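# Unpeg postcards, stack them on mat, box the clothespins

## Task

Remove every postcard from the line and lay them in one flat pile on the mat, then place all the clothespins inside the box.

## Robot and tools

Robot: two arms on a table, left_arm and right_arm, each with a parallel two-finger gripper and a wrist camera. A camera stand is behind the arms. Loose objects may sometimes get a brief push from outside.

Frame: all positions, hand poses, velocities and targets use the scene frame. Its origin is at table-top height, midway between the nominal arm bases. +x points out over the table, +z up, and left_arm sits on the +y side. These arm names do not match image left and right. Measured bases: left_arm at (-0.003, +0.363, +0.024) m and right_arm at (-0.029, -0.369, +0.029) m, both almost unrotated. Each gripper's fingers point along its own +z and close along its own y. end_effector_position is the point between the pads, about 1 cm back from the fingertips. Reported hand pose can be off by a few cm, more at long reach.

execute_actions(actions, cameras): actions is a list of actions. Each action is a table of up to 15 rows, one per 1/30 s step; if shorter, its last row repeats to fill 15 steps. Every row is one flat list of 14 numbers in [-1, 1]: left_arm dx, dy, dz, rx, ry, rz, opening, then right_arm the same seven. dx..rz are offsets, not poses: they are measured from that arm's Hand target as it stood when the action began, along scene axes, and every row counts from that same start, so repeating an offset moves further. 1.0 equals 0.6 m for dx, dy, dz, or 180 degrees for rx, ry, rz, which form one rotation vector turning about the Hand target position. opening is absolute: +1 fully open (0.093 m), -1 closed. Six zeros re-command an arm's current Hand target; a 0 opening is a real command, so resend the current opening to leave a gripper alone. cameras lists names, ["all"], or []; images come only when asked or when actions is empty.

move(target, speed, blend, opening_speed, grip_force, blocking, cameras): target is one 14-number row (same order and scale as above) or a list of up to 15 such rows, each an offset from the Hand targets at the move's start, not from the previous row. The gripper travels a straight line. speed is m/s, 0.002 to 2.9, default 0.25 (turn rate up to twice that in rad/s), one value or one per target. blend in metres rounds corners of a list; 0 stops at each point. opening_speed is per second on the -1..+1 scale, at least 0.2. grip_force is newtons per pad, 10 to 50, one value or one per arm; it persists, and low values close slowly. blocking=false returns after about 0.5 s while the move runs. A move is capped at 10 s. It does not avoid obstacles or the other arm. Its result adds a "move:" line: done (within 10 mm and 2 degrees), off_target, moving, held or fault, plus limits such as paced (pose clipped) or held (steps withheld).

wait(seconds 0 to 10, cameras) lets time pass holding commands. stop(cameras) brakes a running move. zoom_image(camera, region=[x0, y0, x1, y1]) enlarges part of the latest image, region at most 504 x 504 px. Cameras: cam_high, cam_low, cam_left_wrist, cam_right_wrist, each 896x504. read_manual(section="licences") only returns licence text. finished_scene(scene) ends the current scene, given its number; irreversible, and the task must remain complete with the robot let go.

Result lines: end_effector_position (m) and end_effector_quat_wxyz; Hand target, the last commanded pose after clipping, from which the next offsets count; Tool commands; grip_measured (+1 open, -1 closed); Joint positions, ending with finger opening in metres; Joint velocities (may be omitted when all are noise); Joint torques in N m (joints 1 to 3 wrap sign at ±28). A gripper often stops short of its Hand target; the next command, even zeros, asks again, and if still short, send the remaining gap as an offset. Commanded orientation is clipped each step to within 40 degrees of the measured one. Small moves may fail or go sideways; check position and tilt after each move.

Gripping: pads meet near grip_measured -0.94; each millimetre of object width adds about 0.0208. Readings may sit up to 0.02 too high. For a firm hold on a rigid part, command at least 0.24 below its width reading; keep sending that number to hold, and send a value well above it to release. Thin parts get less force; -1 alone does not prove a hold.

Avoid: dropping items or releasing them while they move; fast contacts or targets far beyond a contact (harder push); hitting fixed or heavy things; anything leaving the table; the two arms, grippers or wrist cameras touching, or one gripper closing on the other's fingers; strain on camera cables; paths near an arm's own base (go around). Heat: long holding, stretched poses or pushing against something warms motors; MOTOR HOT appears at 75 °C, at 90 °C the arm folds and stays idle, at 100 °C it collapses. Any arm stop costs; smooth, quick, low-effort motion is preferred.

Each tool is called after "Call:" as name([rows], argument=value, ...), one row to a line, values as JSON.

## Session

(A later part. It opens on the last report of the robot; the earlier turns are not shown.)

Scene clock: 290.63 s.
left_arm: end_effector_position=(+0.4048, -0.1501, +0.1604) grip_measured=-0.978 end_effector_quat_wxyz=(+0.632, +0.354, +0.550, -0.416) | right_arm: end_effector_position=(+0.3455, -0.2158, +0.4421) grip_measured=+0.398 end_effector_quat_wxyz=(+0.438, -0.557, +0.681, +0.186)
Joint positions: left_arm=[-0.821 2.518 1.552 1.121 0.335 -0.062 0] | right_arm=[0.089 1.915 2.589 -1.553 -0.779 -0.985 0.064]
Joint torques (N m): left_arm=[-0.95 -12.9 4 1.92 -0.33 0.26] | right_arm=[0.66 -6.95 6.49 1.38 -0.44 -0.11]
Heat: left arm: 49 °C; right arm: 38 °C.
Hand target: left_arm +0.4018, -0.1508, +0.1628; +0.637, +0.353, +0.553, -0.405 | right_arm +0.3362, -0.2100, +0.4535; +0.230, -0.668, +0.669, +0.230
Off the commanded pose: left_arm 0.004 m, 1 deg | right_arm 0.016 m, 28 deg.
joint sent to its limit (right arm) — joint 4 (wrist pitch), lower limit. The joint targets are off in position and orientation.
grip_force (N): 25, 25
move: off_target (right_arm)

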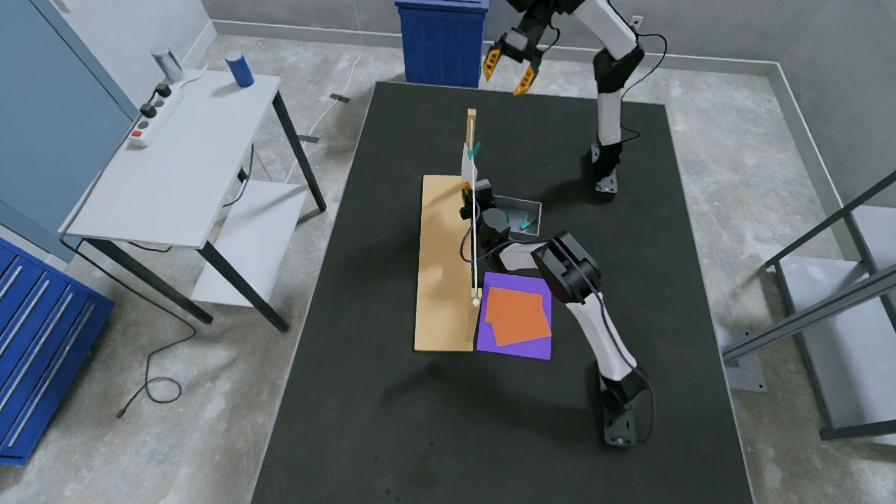

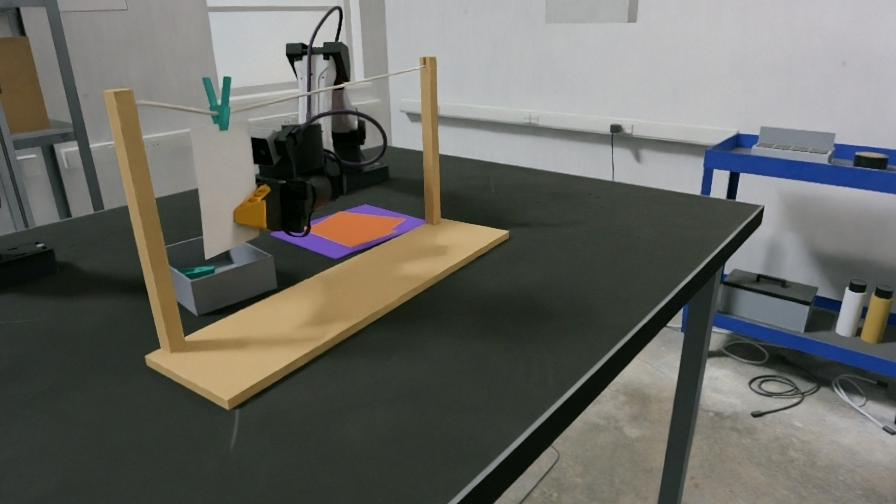

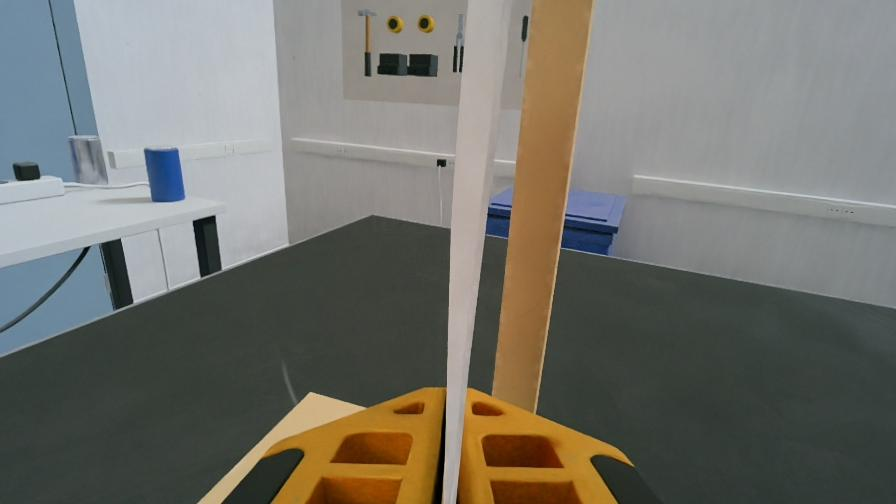

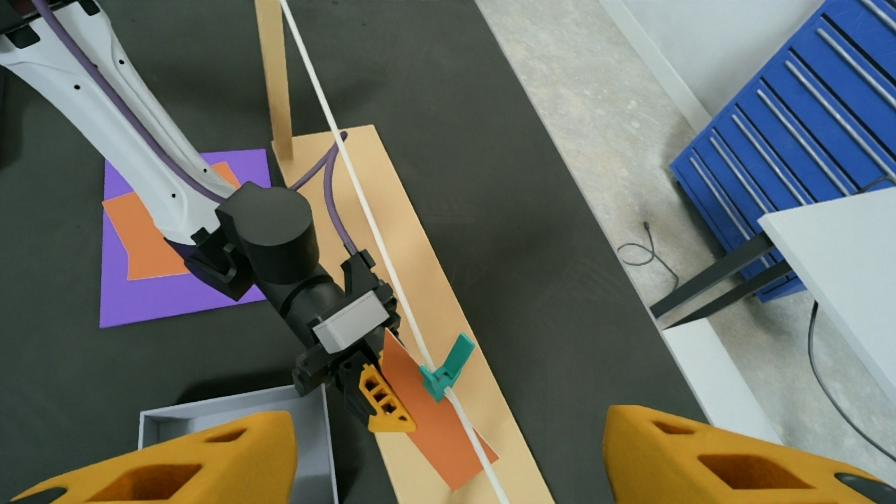

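Call:
move(target=[-0.02,0.0,-0.01,0,0,-0.111,-1,0,0,0,0,0,0,0.4], speed=0.06, cameras=["all"])

Scene clock: 294.77 s.
left_arm: end_effector_position=(+0.3801, -0.1517, +0.1594) grip_measured=-0.978 end_effector_quat_wxyz=(+0.556, +0.445, +0.481, -0.511) | right_arm: end_effector_position=(+0.3455, -0.2158, +0.4421) grip_measured=+0.398 end_effector_quat_wxyz=(+0.438, -0.557, +0.681, +0.186)
Joint positions: left_arm=[-0.763 2.563 1.631 1.121 0.723 -0.123 0] | right_arm=[0.089 1.915 2.589 -1.553 -0.779 -0.985 0.064]
Joint torques (N m): left_arm=[0.16 -9.92 8.16 1.7 0.04 0.02] | right_arm=[0.69 -7.01 6.49 1.4 -0.43 -0.12]
Heat: left arm: 50 °C; right arm: 39 °C.
Hand target: left_arm +0.3898, -0.1508, +0.1568; +0.557, +0.444, +0.483, -0.509 | right_arm +0.3362, -0.2100, +0.4535; +0.230, -0.668, +0.669, +0.230
Off the commanded pose: left_arm 0.010 m, 0 deg | right_arm 0.016 m, 28 deg.
joint sent to its limit (right arm) — joint 4 (wrist pitch), lower limit. The joint targets are off in position and orientation.
grip_force (N): 25, 25
move: off_target (right_arm)

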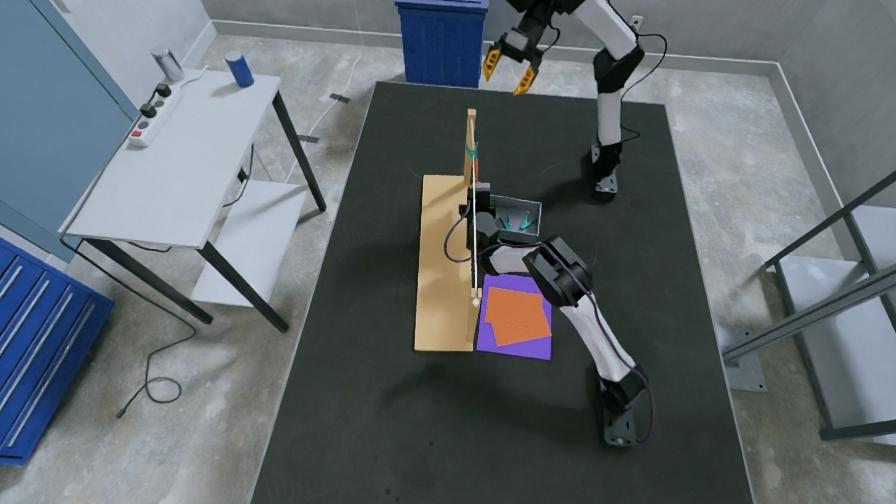

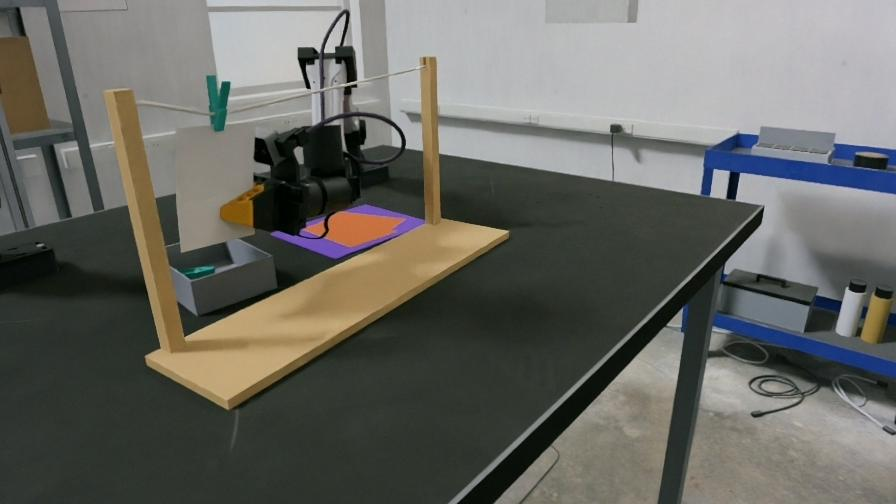

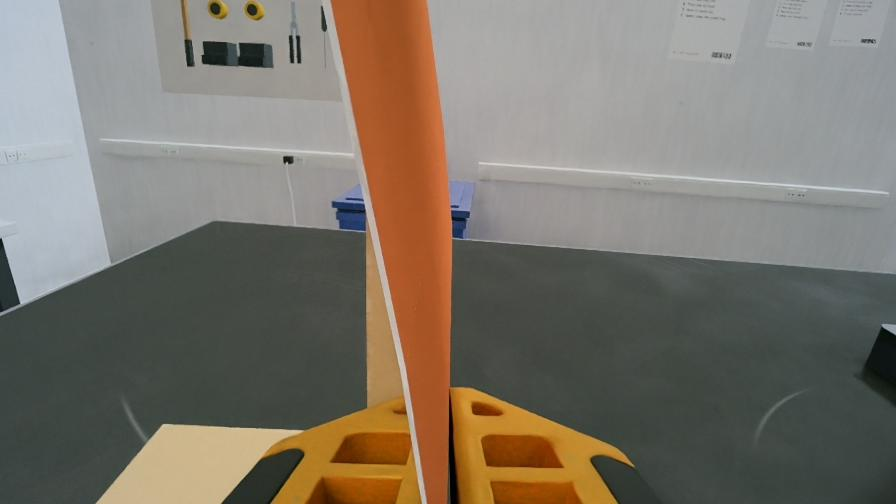

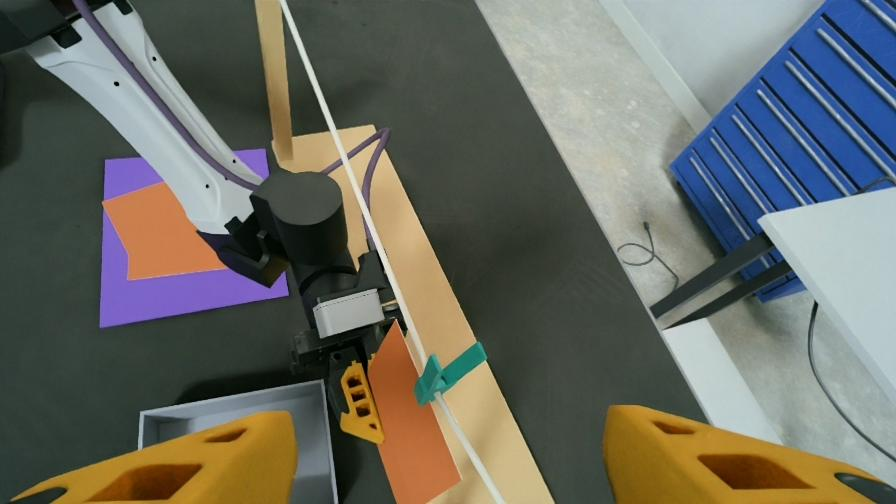

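Call:
move(target=[0,0,0,0,0,0,-1,0.078,0.04,-0.13,0,0,0,0.4], speed=0.1, cameras=["all"])

Scene clock: 298.03 s.
left_arm: end_effector_position=(+0.3801, -0.1517, +0.1594) grip_measured=-0.978 end_effector_quat_wxyz=(+0.556, +0.445, +0.481, -0.511) | right_arm: end_effector_position=(+0.3872, -0.1876, +0.3656) grip_measured=+0.398 end_effector_quat_wxyz=(+0.365, -0.594, +0.685, +0.210)
Joint positions: left_arm=[-0.763 2.563 1.631 1.121 0.723 -0.123 0] | right_arm=[0.157 2.106 2.6 -1.553 -0.738 -1.068 0.064]
Joint torques (N m): left_arm=[0.21 -9.89 8.21 1.69 0.03 0.02] | right_arm=[0.62 -8.98 7.42 1.14 -0.13 -0.13]
Heat: left arm: 50 °C; right arm: 39 °C.
Hand target: left_arm +0.3898, -0.1508, +0.1568; +0.557, +0.444, +0.483, -0.509 | right_arm +0.3830, -0.1860, +0.3755; +0.230, -0.668, +0.669, +0.230
Off the commanded pose: left_arm 0.010 m, 0 deg | right_arm 0.011 m, 18 deg.
joint sent to its limit (right arm) — joint 4 (wrist pitch), lower limit. The joint targets are off in position and orientation.
grip_force (N): 25, 25
move: off_target (right_arm)

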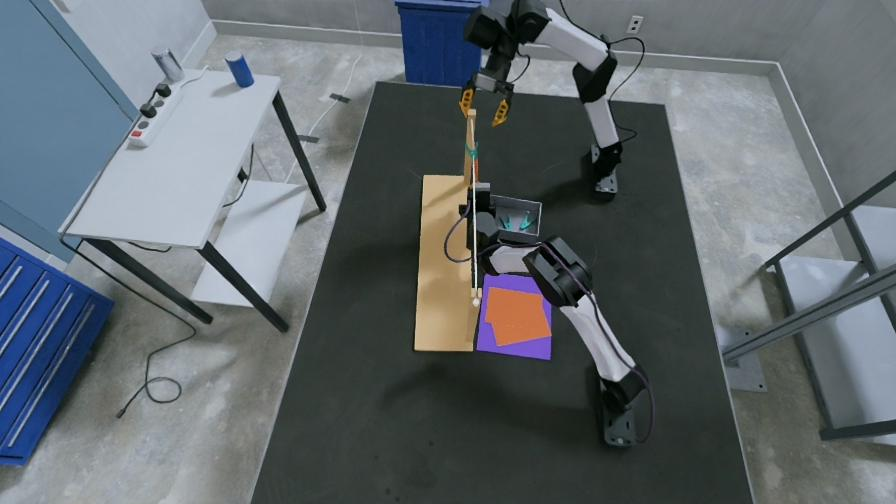

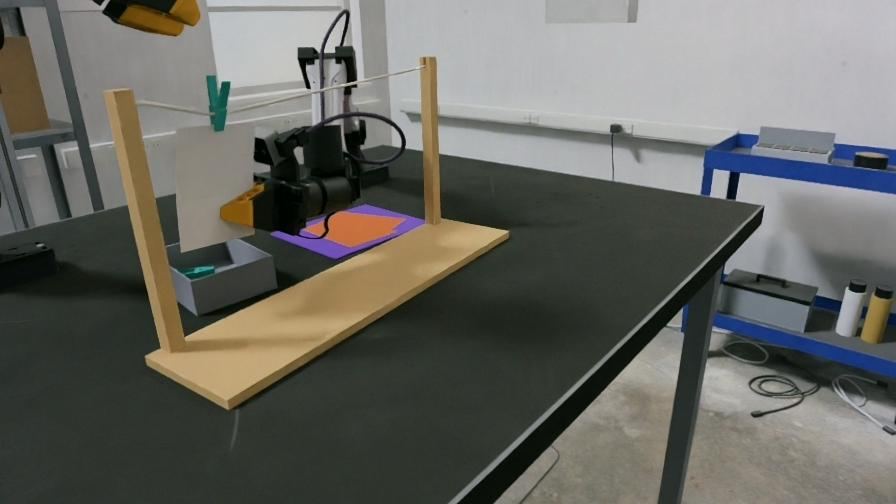

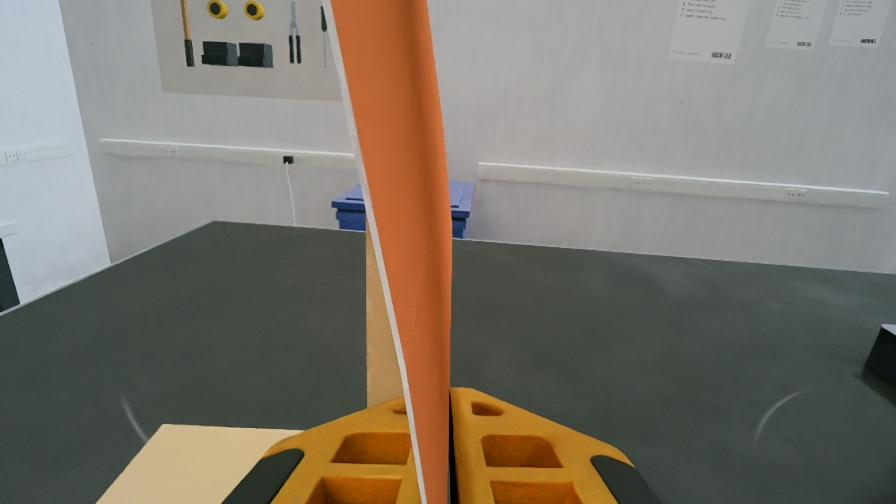

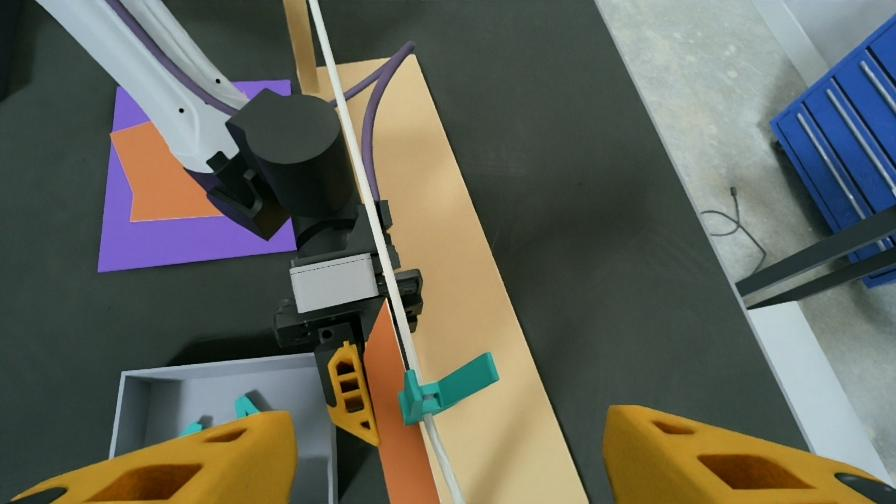

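Call:
move(target=[0,0,0,0,0,0,-1,0.02,0.03,-0.06,0,0,0,0.4], speed=0.06, cameras=["cam_low","cam_right_wrist"])

Scene clock: 301.70 s.
left_arm: end_effector_position=(+0.3801, -0.1517, +0.1594) grip_measured=-0.978 end_effector_quat_wxyz=(+0.556, +0.445, +0.481, -0.511) | right_arm: end_effector_position=(+0.3983, -0.1703, +0.3298) grip_measured=+0.398 end_effector_quat_wxyz=(+0.329, -0.611, +0.686, +0.216)
Joint positions: left_arm=[-0.763 2.563 1.631 1.121 0.723 -0.123 0] | right_arm=[0.2 2.189 2.611 -1.553 -0.704 -1.089 0.064]
Joint torques (N m): left_arm=[0.2 -9.89 8.17 1.69 0.03 0.01] | right_arm=[0.62 -9.61 7.64 1.03 -0.12 -0.13]
Heat: left arm: 50 °C; right arm: 39 °C.
Hand target: left_arm +0.3898, -0.1508, +0.1568; +0.557, +0.444, +0.483, -0.509 | right_arm +0.3950, -0.1680, +0.3395; +0.230, -0.668, +0.669, +0.230
Off the commanded pose: left_arm 0.010 m, 0 deg | right_arm 0.011 m, 13 deg.
joint sent to its limit (right arm) — joint 4 (wrist pitch), lower limit. The joint targets are off in position and orientation.
grip_force (N): 25, 25
move: off_target (right_arm)
Images, in order (width x height): cam_low 896x504, cam_right_wrist 896x504.

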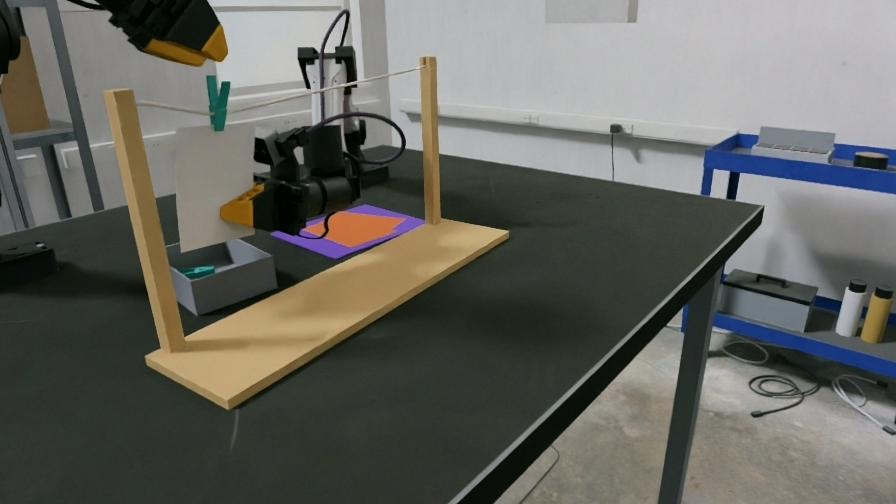

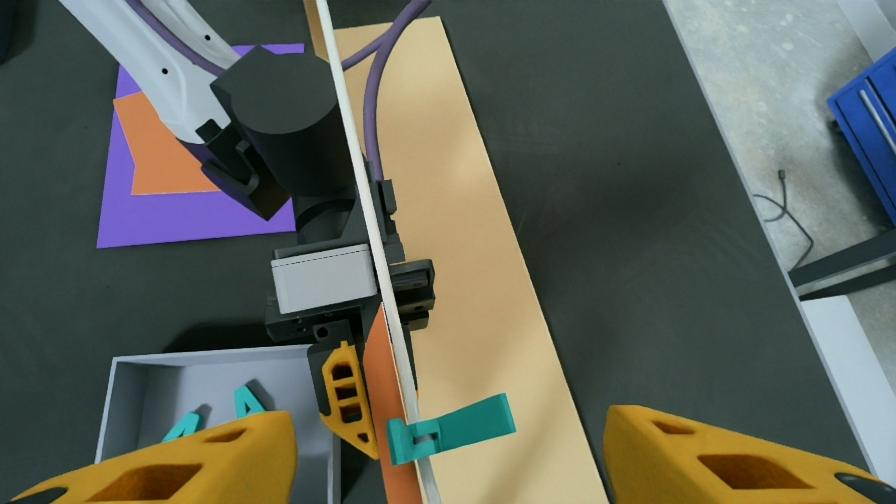

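Call:
move(target=[0,0,0,0,0,0,-1,0.003,0.01,-0.032,0,0,0,0.4], speed=0.05, cameras=["cam_low","cam_right_wrist"])

Scene clock: 304.80 s.
left_arm: end_effector_position=(+0.3801, -0.1517, +0.1594) grip_measured=-0.978 end_effector_quat_wxyz=(+0.556, +0.445, +0.481, -0.511) | right_arm: end_effector_position=(+0.4008, -0.1643, +0.3169) grip_measured=+0.398 end_effector_quat_wxyz=(+0.317, -0.622, +0.683, +0.215)
Joint positions: left_arm=[-0.763 2.563 1.631 1.121 0.723 -0.123 0] | right_arm=[0.215 2.215 2.611 -1.553 -0.69 -1.109 0.064]
Joint torques (N m): left_arm=[0.2 -9.87 8.18 1.68 0.03 0.02] | right_arm=[0.66 -9.76 5.65 0.99 -0.13 -0.13]
Heat: left arm: 50 °C; right arm: 39 °C.
Hand target: left_arm +0.3898, -0.1508, +0.1568; +0.557, +0.444, +0.483, -0.509 | right_arm +0.3968, -0.1620, +0.3203; +0.230, -0.668, +0.669, +0.230
Off the commanded pose: left_arm 0.010 m, 0 deg | right_arm 0.006 m, 12 deg.
joint sent to its limit (right arm) — joint 4 (wrist pitch), lower limit. The joint targets are off in position and orientation.
grip_force (N): 25, 25
move: off_target (right_arm)
Images, in order (width x height): cam_low 896x504, cam_right_wrist 896x504.

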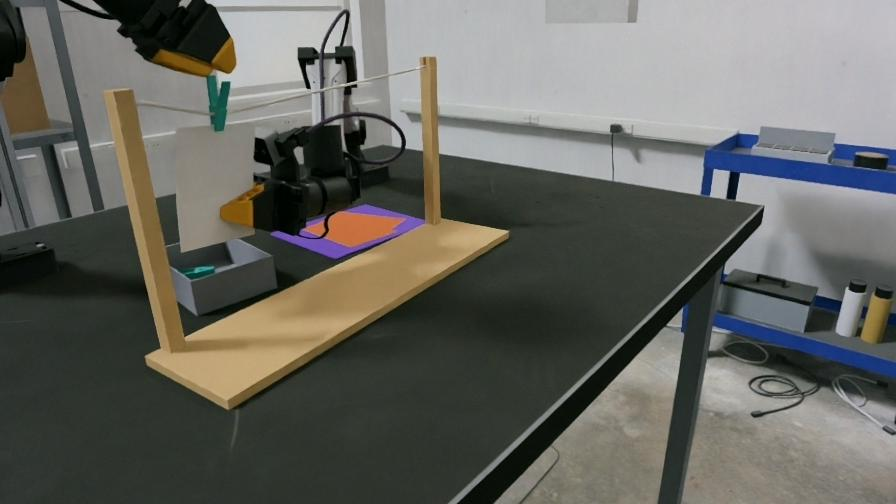

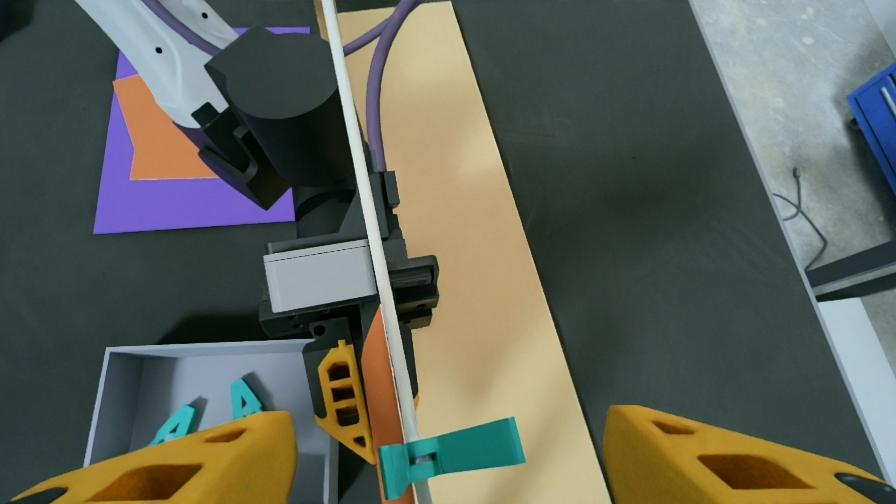

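Call:
move([
  [0,0,0,0,0,0,-1,0.0,0.006,-0.012,0,0,0,0.4],
  [0,0,0,0,0,0,-1,0.0,0.006,-0.012,0,0,0,-0.25],
], speed=0.05, opening_speed=0.4, grip_force=[25,50], cameras=["cam_low","cam_right_wrist","cam_left_wrist"])

Scene clock: 309.57 s.
left_arm: end_effector_position=(+0.3801, -0.1517, +0.1594) grip_measured=-0.978 end_effector_quat_wxyz=(+0.556, +0.445, +0.481, -0.511) | right_arm: end_effector_position=(+0.4012, -0.1607, +0.3115) grip_measured=-0.248 end_effector_quat_wxyz=(-0.312, +0.626, -0.681, -0.216)
Joint positions: left_arm=[-0.763 2.563 1.631 1.121 0.723 -0.123 0] | right_arm=[0.224 2.226 2.611 -1.553 -0.684 -1.116 0.033]
Joint torques (N m): left_arm=[0.2 -9.91 8.16 1.7 0.03 0.01] | right_arm=[0.69 -9.87 5.07 0.96 -0.14 -0.12]
Heat: left arm: 49 °C; right arm: 39 °C.
Hand target: left_arm +0.3898, -0.1508, +0.1568; +0.557, +0.444, +0.483, -0.509 | right_arm +0.3968, -0.1584, +0.3131; -0.230, +0.668, -0.669, -0.230
Off the commanded pose: left_arm 0.010 m, 0 deg | right_arm 0.005 m, 11 deg.
joint sent to its limit (right arm) — joint 4 (wrist pitch), lower limit. The joint targets are off in position and orientation.
grip_force (N): 25, 50
move: off_target (right_arm); target 2's new opening was sent with right_arm's hand 0.005 m and 11 deg from that target
Images, in order (width x height): cam_low 896x504, cam_left_wrist 896x504, cam_right_wrist 896x504.

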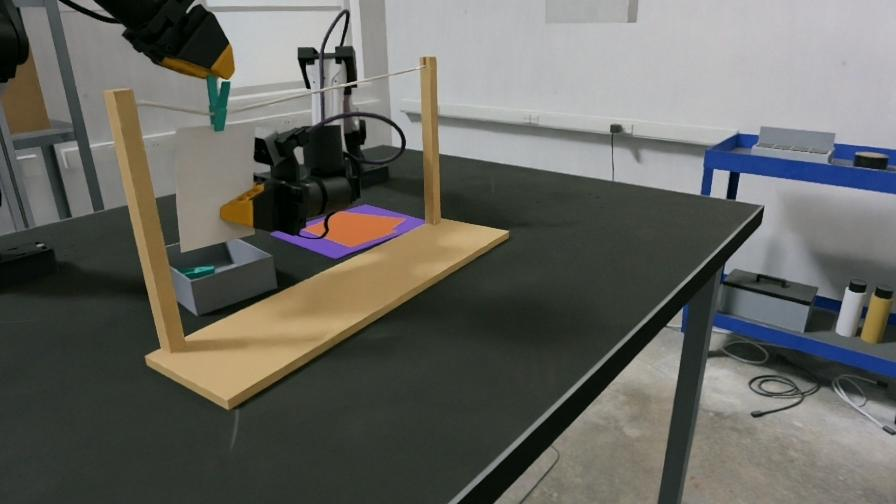

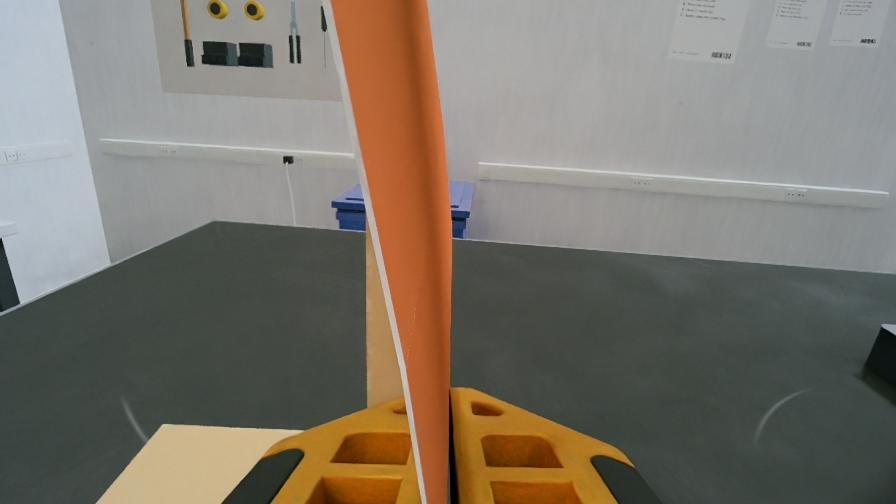

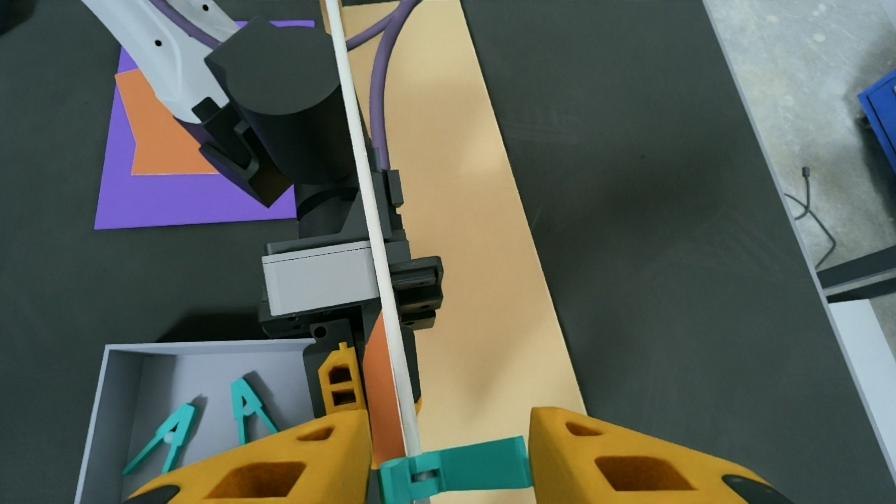

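Call:
move([
  [0,0,0,0,0,0,-1,0.0,0.0,0,0,0,0,-0.5],
  [0,0,0,0,0,0,-1,0.0,0.0,0,0,0,0,-0.76],
], speed=0.05, opening_speed=0.4, cameras=["cam_low","cam_right_wrist","cam_left_wrist"])

Call:
zoom_image(camera="cam_low", region=[160, 40, 340, 240])

Scene clock: 312.07 s.
left_arm: end_effector_position=(+0.3808, -0.1513, +0.1600) grip_measured=-0.978 end_effector_quat_wxyz=(+0.557, +0.445, +0.481, -0.511) | right_arm: end_effector_position=(+0.3986, -0.1554, +0.3115) grip_measured=-0.758 end_effector_quat_wxyz=(-0.310, +0.631, -0.677, -0.218)
Joint positions: left_arm=[-0.761 2.563 1.633 1.121 0.725 -0.123 0] | right_arm=[0.237 2.226 2.611 -1.553 -0.684 -1.116 0.009]
Joint torques (N m): left_arm=[0.17 -9.91 8.05 1.68 0.01 0.01] | right_arm=[0.59 -9.94 5.03 0.98 -0.12 -0.11]
Heat: left arm: 49 °C; right arm: 39 °C.
Hand target: left_arm +0.3898, -0.1508, +0.1568; +0.557, +0.444, +0.483, -0.509 | right_arm +0.3968, -0.1584, +0.3131; -0.230, +0.668, -0.669, -0.230
Off the commanded pose: left_arm 0.010 m, 0 deg | right_arm 0.004 m, 10 deg.
joint sent to its limit (right arm) — joint 4 (wrist pitch), lower limit. The joint targets are off in position and orientation.
grip_force (N): 25, 50
move: off_target (right_arm); target 2's new opening was sent with right_arm's hand 0.005 m and 11 deg from that target
Images, in order (width x height): cam_low 896x504, cam_left_wrist 896x504, cam_right_wrist 896x504.

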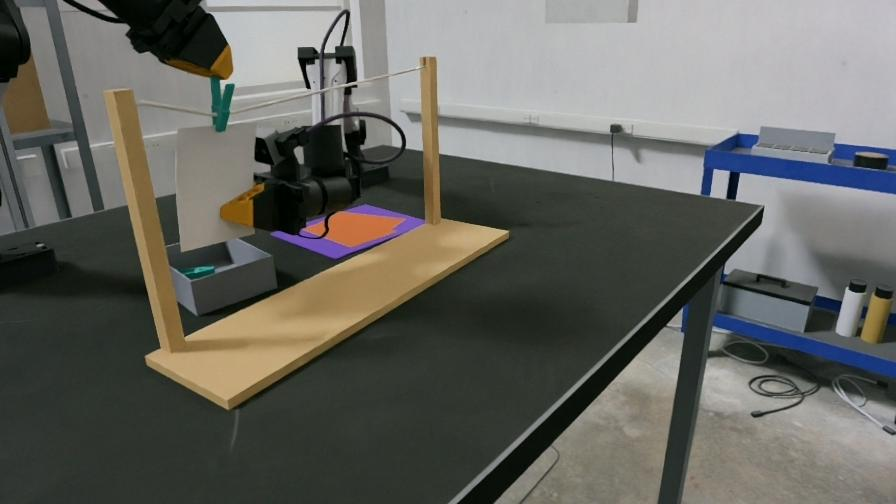

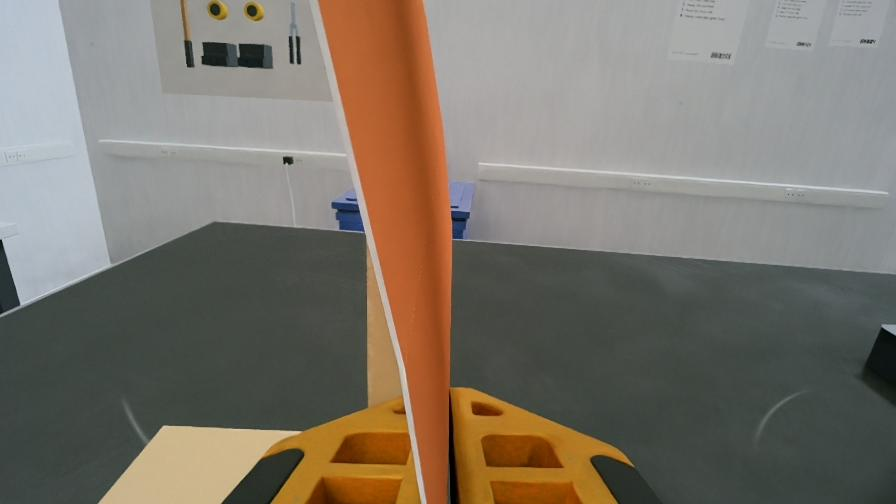

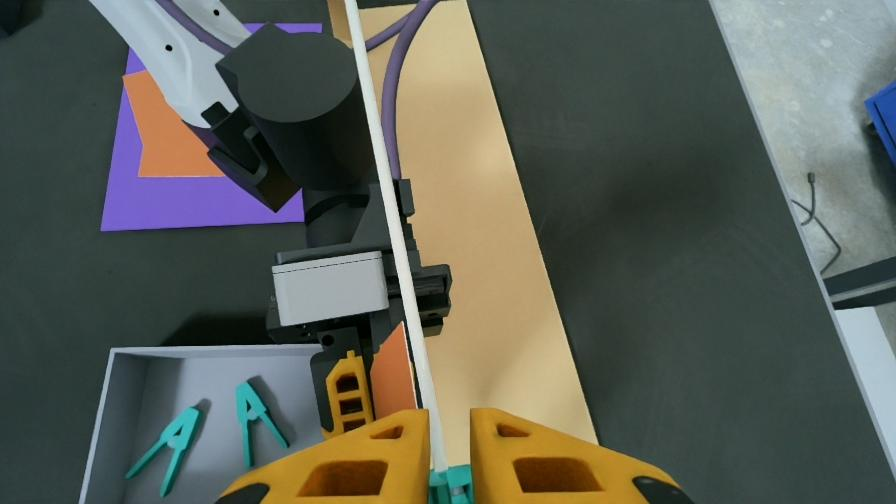

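Scaled by 2.520 from the camera's 896x504 image, which has a finer 1280x720 frame.

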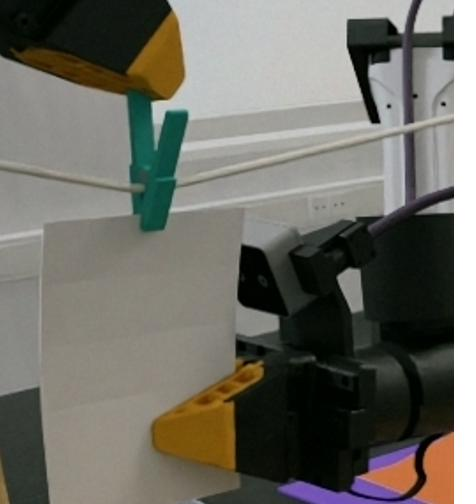

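Call:
move([
  [0,0,0,0,0,0,-1,0.0,0.0,0,0,0,0,0.4],
  [0,0,0,0,0,0,-1,0.0,0.0,-0.03,0,0,0,0.4],
], speed=0.05, opening_speed=0.8, cameras=["cam_low","cam_right_wrist"])

Call:
zoom_image(camera="cam_low", region=[160, 40, 340, 240])

Scene clock: 316.80 s.
left_arm: end_effector_position=(+0.3808, -0.1513, +0.1600) grip_measured=-0.978 end_effector_quat_wxyz=(+0.557, +0.445, +0.481, -0.511) | right_arm: end_effector_position=(+0.3996, -0.1562, +0.2981) grip_measured=+0.398 end_effector_quat_wxyz=(-0.297, +0.639, -0.676, -0.218)
Joint positions: left_arm=[-0.761 2.563 1.633 1.121 0.725 -0.123 0] | right_arm=[0.237 2.237 2.583 -1.553 -0.677 -1.146 0.064]
Joint torques (N m): left_arm=[0.2 -9.91 8.02 1.69 0.01 0.01] | right_arm=[0.8 -10.04 3.99 0.91 -0.12 -0.13]
Heat: left arm: 49 °C; right arm: 39 °C.
Hand target: left_arm +0.3898, -0.1508, +0.1568; +0.557, +0.444, +0.483, -0.509 | right_arm +0.3968, -0.1584, +0.2951; -0.230, +0.668, -0.669, -0.230
Off the commanded pose: left_arm 0.010 m, 0 deg | right_arm 0.005 m, 8 deg.
joint sent to its limit (right arm) — joint 4 (wrist pitch), lower limit. The joint targets are off in position and orientation.
grip_force (N): 25, 50
move: off_target (right_arm)
Images, in order (width x height): cam_low 896x504, cam_right_wrist 896x504.

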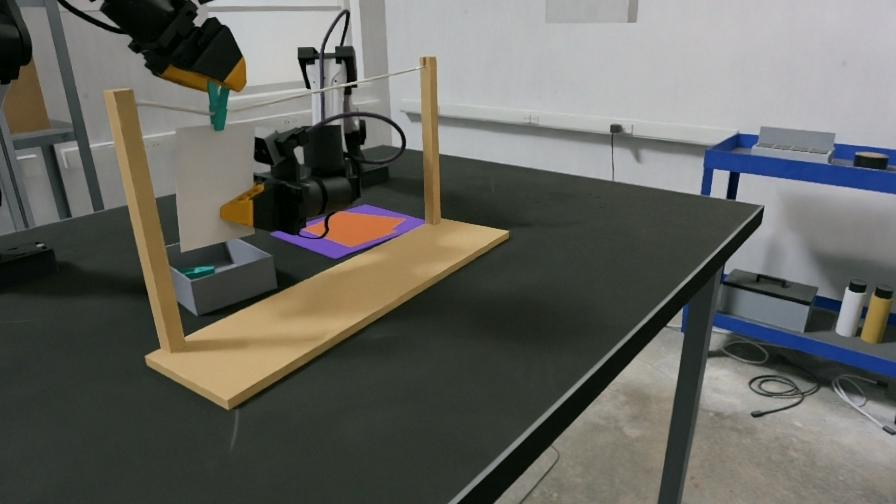

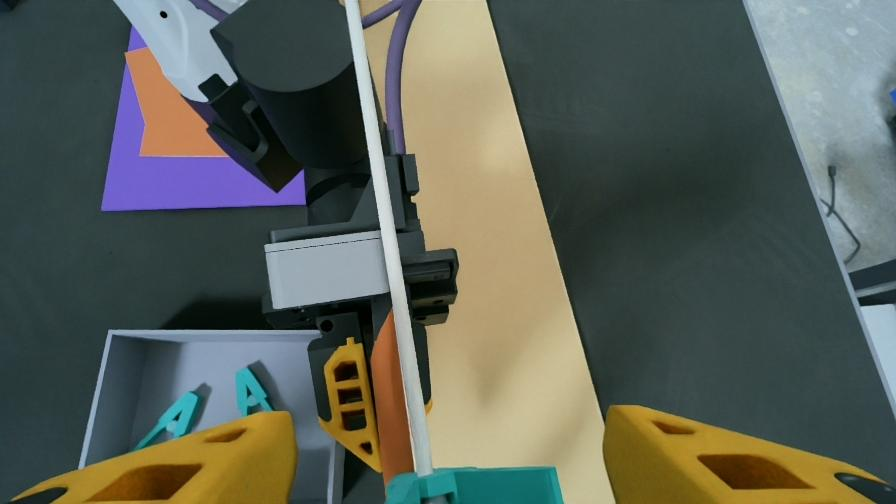

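Scaled by 2.520 from the camera's 896x504 image, which has a finer 1280x720 frame.

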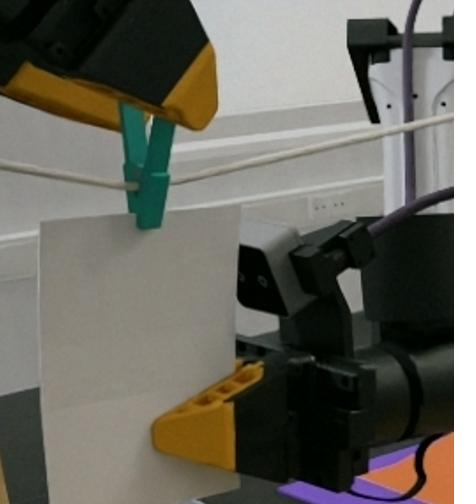

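Call:
move([
  [0,0,0,0,0,0,-1,0.012,-0.016,-0.004,0,0,0,0.4],
  [0,0,0,0,0,0,-1,0.012,-0.016,-0.004,0,0,0,-0.15],
], speed=0.05, opening_speed=0.6, cameras=["cam_low","cam_right_wrist"])

Call:
zoom_image(camera="cam_low", region=[160, 40, 340, 240])

Scene clock: 320.27 s.
left_arm: end_effector_position=(+0.3808, -0.1513, +0.1600) grip_measured=-0.978 end_effector_quat_wxyz=(+0.557, +0.445, +0.481, -0.511) | right_arm: end_effector_position=(+0.4042, -0.1610, +0.2920) grip_measured=-0.148 end_effector_quat_wxyz=(-0.295, +0.641, -0.675, -0.217)
Joint positions: left_arm=[-0.761 2.563 1.633 1.121 0.725 -0.123 0] | right_arm=[0.224 2.25 2.583 -1.553 -0.677 -1.168 0.038]
Joint torques (N m): left_arm=[0.21 -9.85 8.06 1.69 0.01 0] | right_arm=[-0.28 -10.14 4.82 0.91 -0.21 -0.12]
Heat: left arm: 49 °C; right arm: 39 °C.
Hand target: left_arm +0.3898, -0.1508, +0.1568; +0.557, +0.444, +0.483, -0.509 | right_arm +0.4040, -0.1680, +0.2927; -0.230, +0.668, -0.669, -0.230
Off the commanded pose: left_arm 0.010 m, 0 deg | right_arm 0.007 m, 8 deg.
joint sent to its limit (right arm) — joint 4 (wrist pitch), lower limit. The joint targets are off in position and orientation.
grip_force (N): 25, 50
move: off_target (right_arm); target 2's new opening was sent with right_arm's hand 0.007 m and 8 deg from that target
Images, in order (width x height): cam_low 896x504, cam_right_wrist 896x504.

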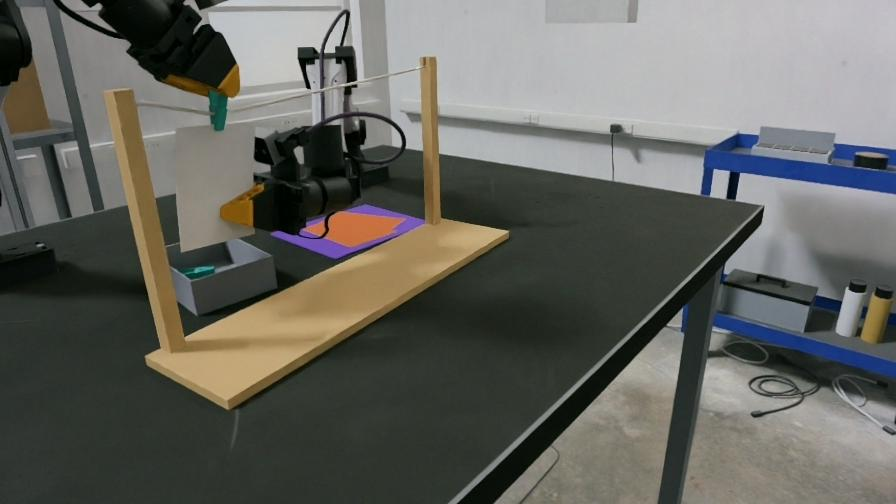

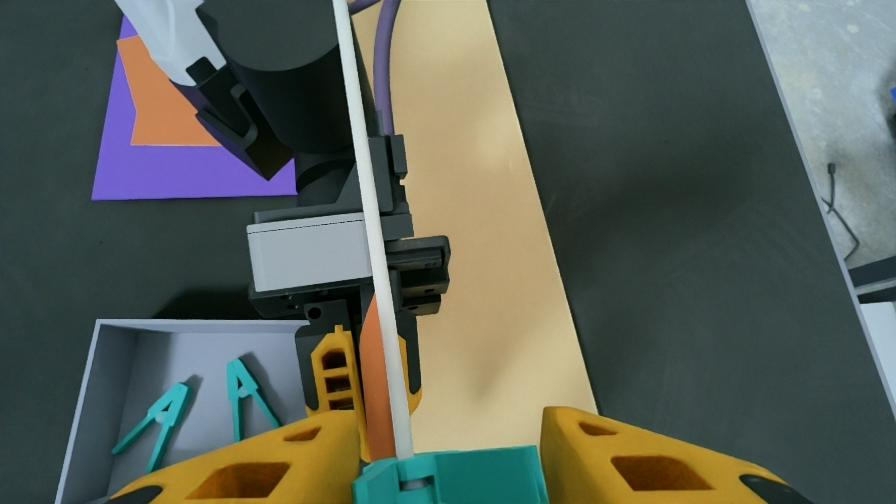

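Scaled by 2.520 from the camera's 896x504 image, which has a finer 1280x720 frame.

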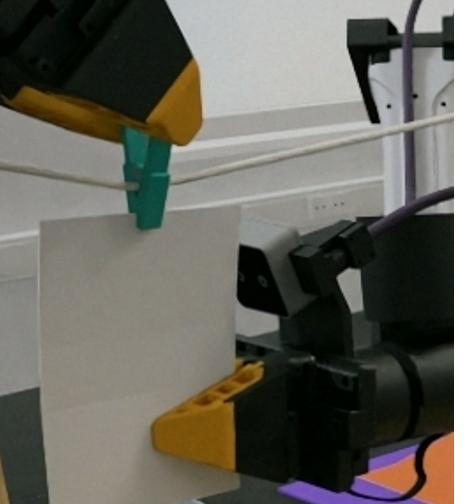

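Call:
move([
  [0,0,0,0,0,0,-1,0.0,0.0,0,0,0,0,-0.45],
  [0,0,0,0,0,0,-1,0.0,0.0,0,0,0,0,-0.7],
], speed=0.05, opening_speed=0.4, cameras=["cam_low","cam_right_wrist","cam_left_wrist"])

Call:
zoom_image(camera="cam_low", region=[160, 40, 340, 240])

Scene clock: 323.07 s.
left_arm: end_effector_position=(+0.3809, -0.1509, +0.1542) grip_measured=-0.978 end_effector_quat_wxyz=(+0.553, +0.446, +0.483, -0.512) | right_arm: end_effector_position=(+0.4039, -0.1604, +0.2920) grip_measured=-0.698 end_effector_quat_wxyz=(-0.295, +0.641, -0.675, -0.217)
Joint positions: left_arm=[-0.76 2.572 1.633 1.121 0.729 -0.123 0] | right_arm=[0.226 2.25 2.583 -1.553 -0.677 -1.168 0.012]
Joint torques (N m): left_arm=[0.18 -10.58 8.17 1.67 -0.03 0.02] | right_arm=[-0.31 -10.13 4.79 0.89 -0.21 -0.11]
Heat: left arm: 49 °C; right arm: 39 °C.
Hand target: left_arm +0.3898, -0.1508, +0.1568; +0.557, +0.444, +0.483, -0.509 | right_arm +0.4040, -0.1680, +0.2927; -0.230, +0.668, -0.669, -0.230
Off the commanded pose: left_arm 0.009 m, 1 deg | right_arm 0.008 m, 8 deg.
joint sent to its limit (right arm) — joint 4 (wrist pitch), lower limit. The joint targets are off in position and orientation.
grip_force (N): 25, 50
move: off_target (right_arm); target 2's new opening was sent with right_arm's hand 0.008 m and 8 deg from that target
Images, in order (width x height): cam_low 896x504, cam_left_wrist 896x504, cam_right_wrist 896x504.

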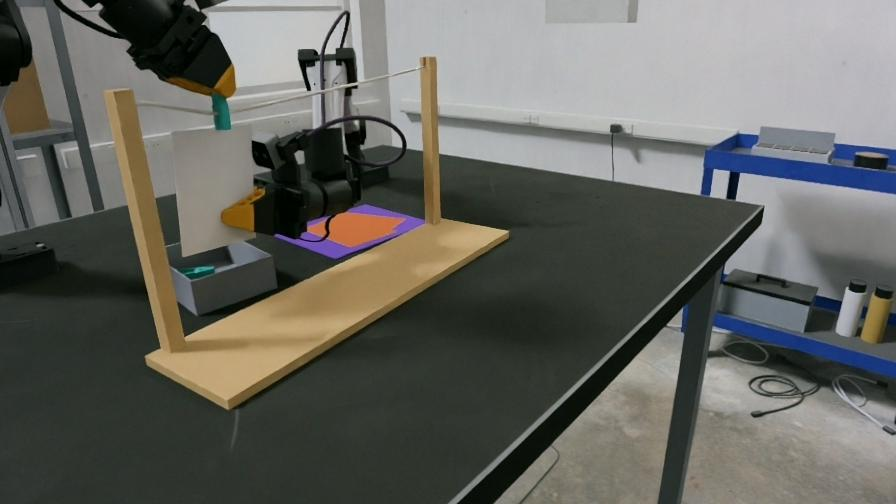

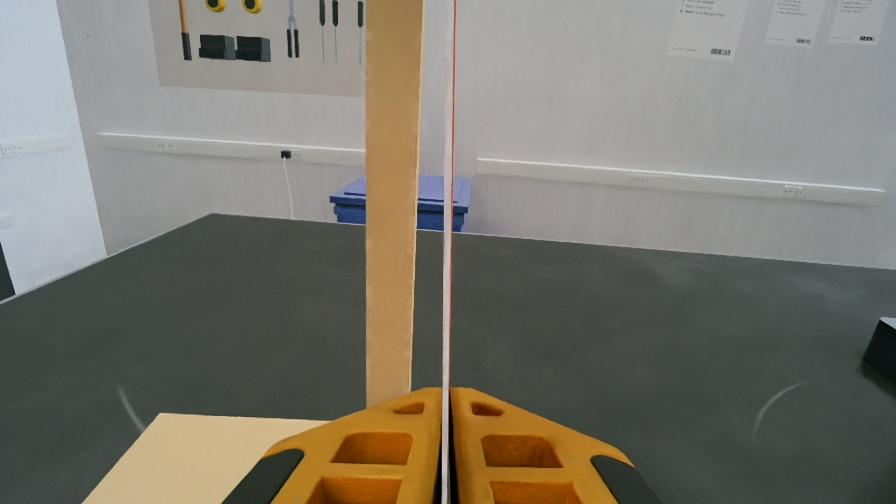

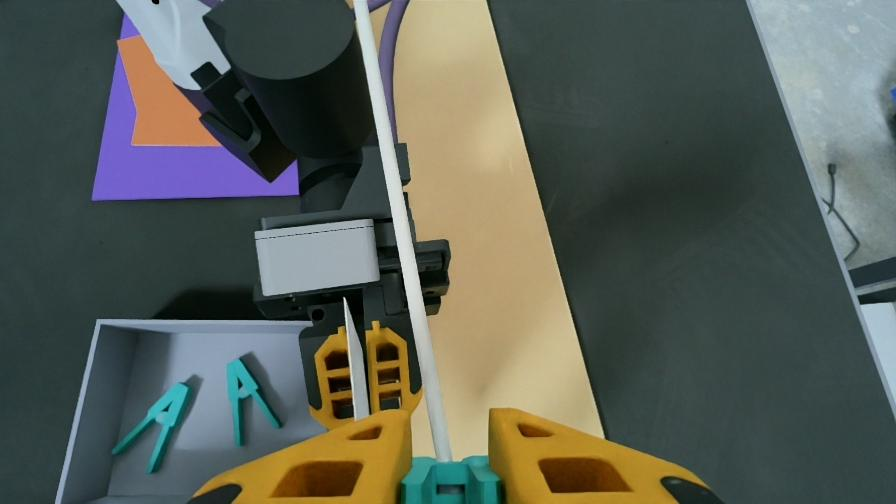

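Scaled by 2.520 from the camera's 896x504 image, which has a finer 1280x720 frame.

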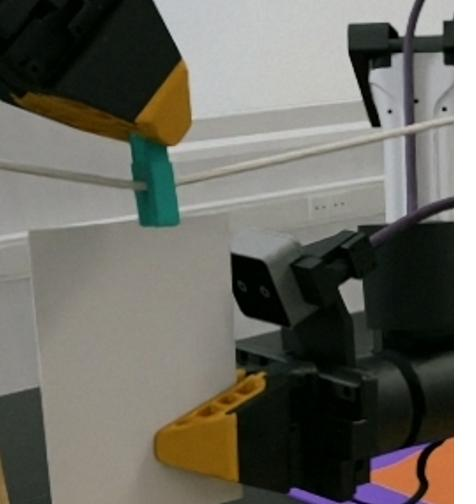

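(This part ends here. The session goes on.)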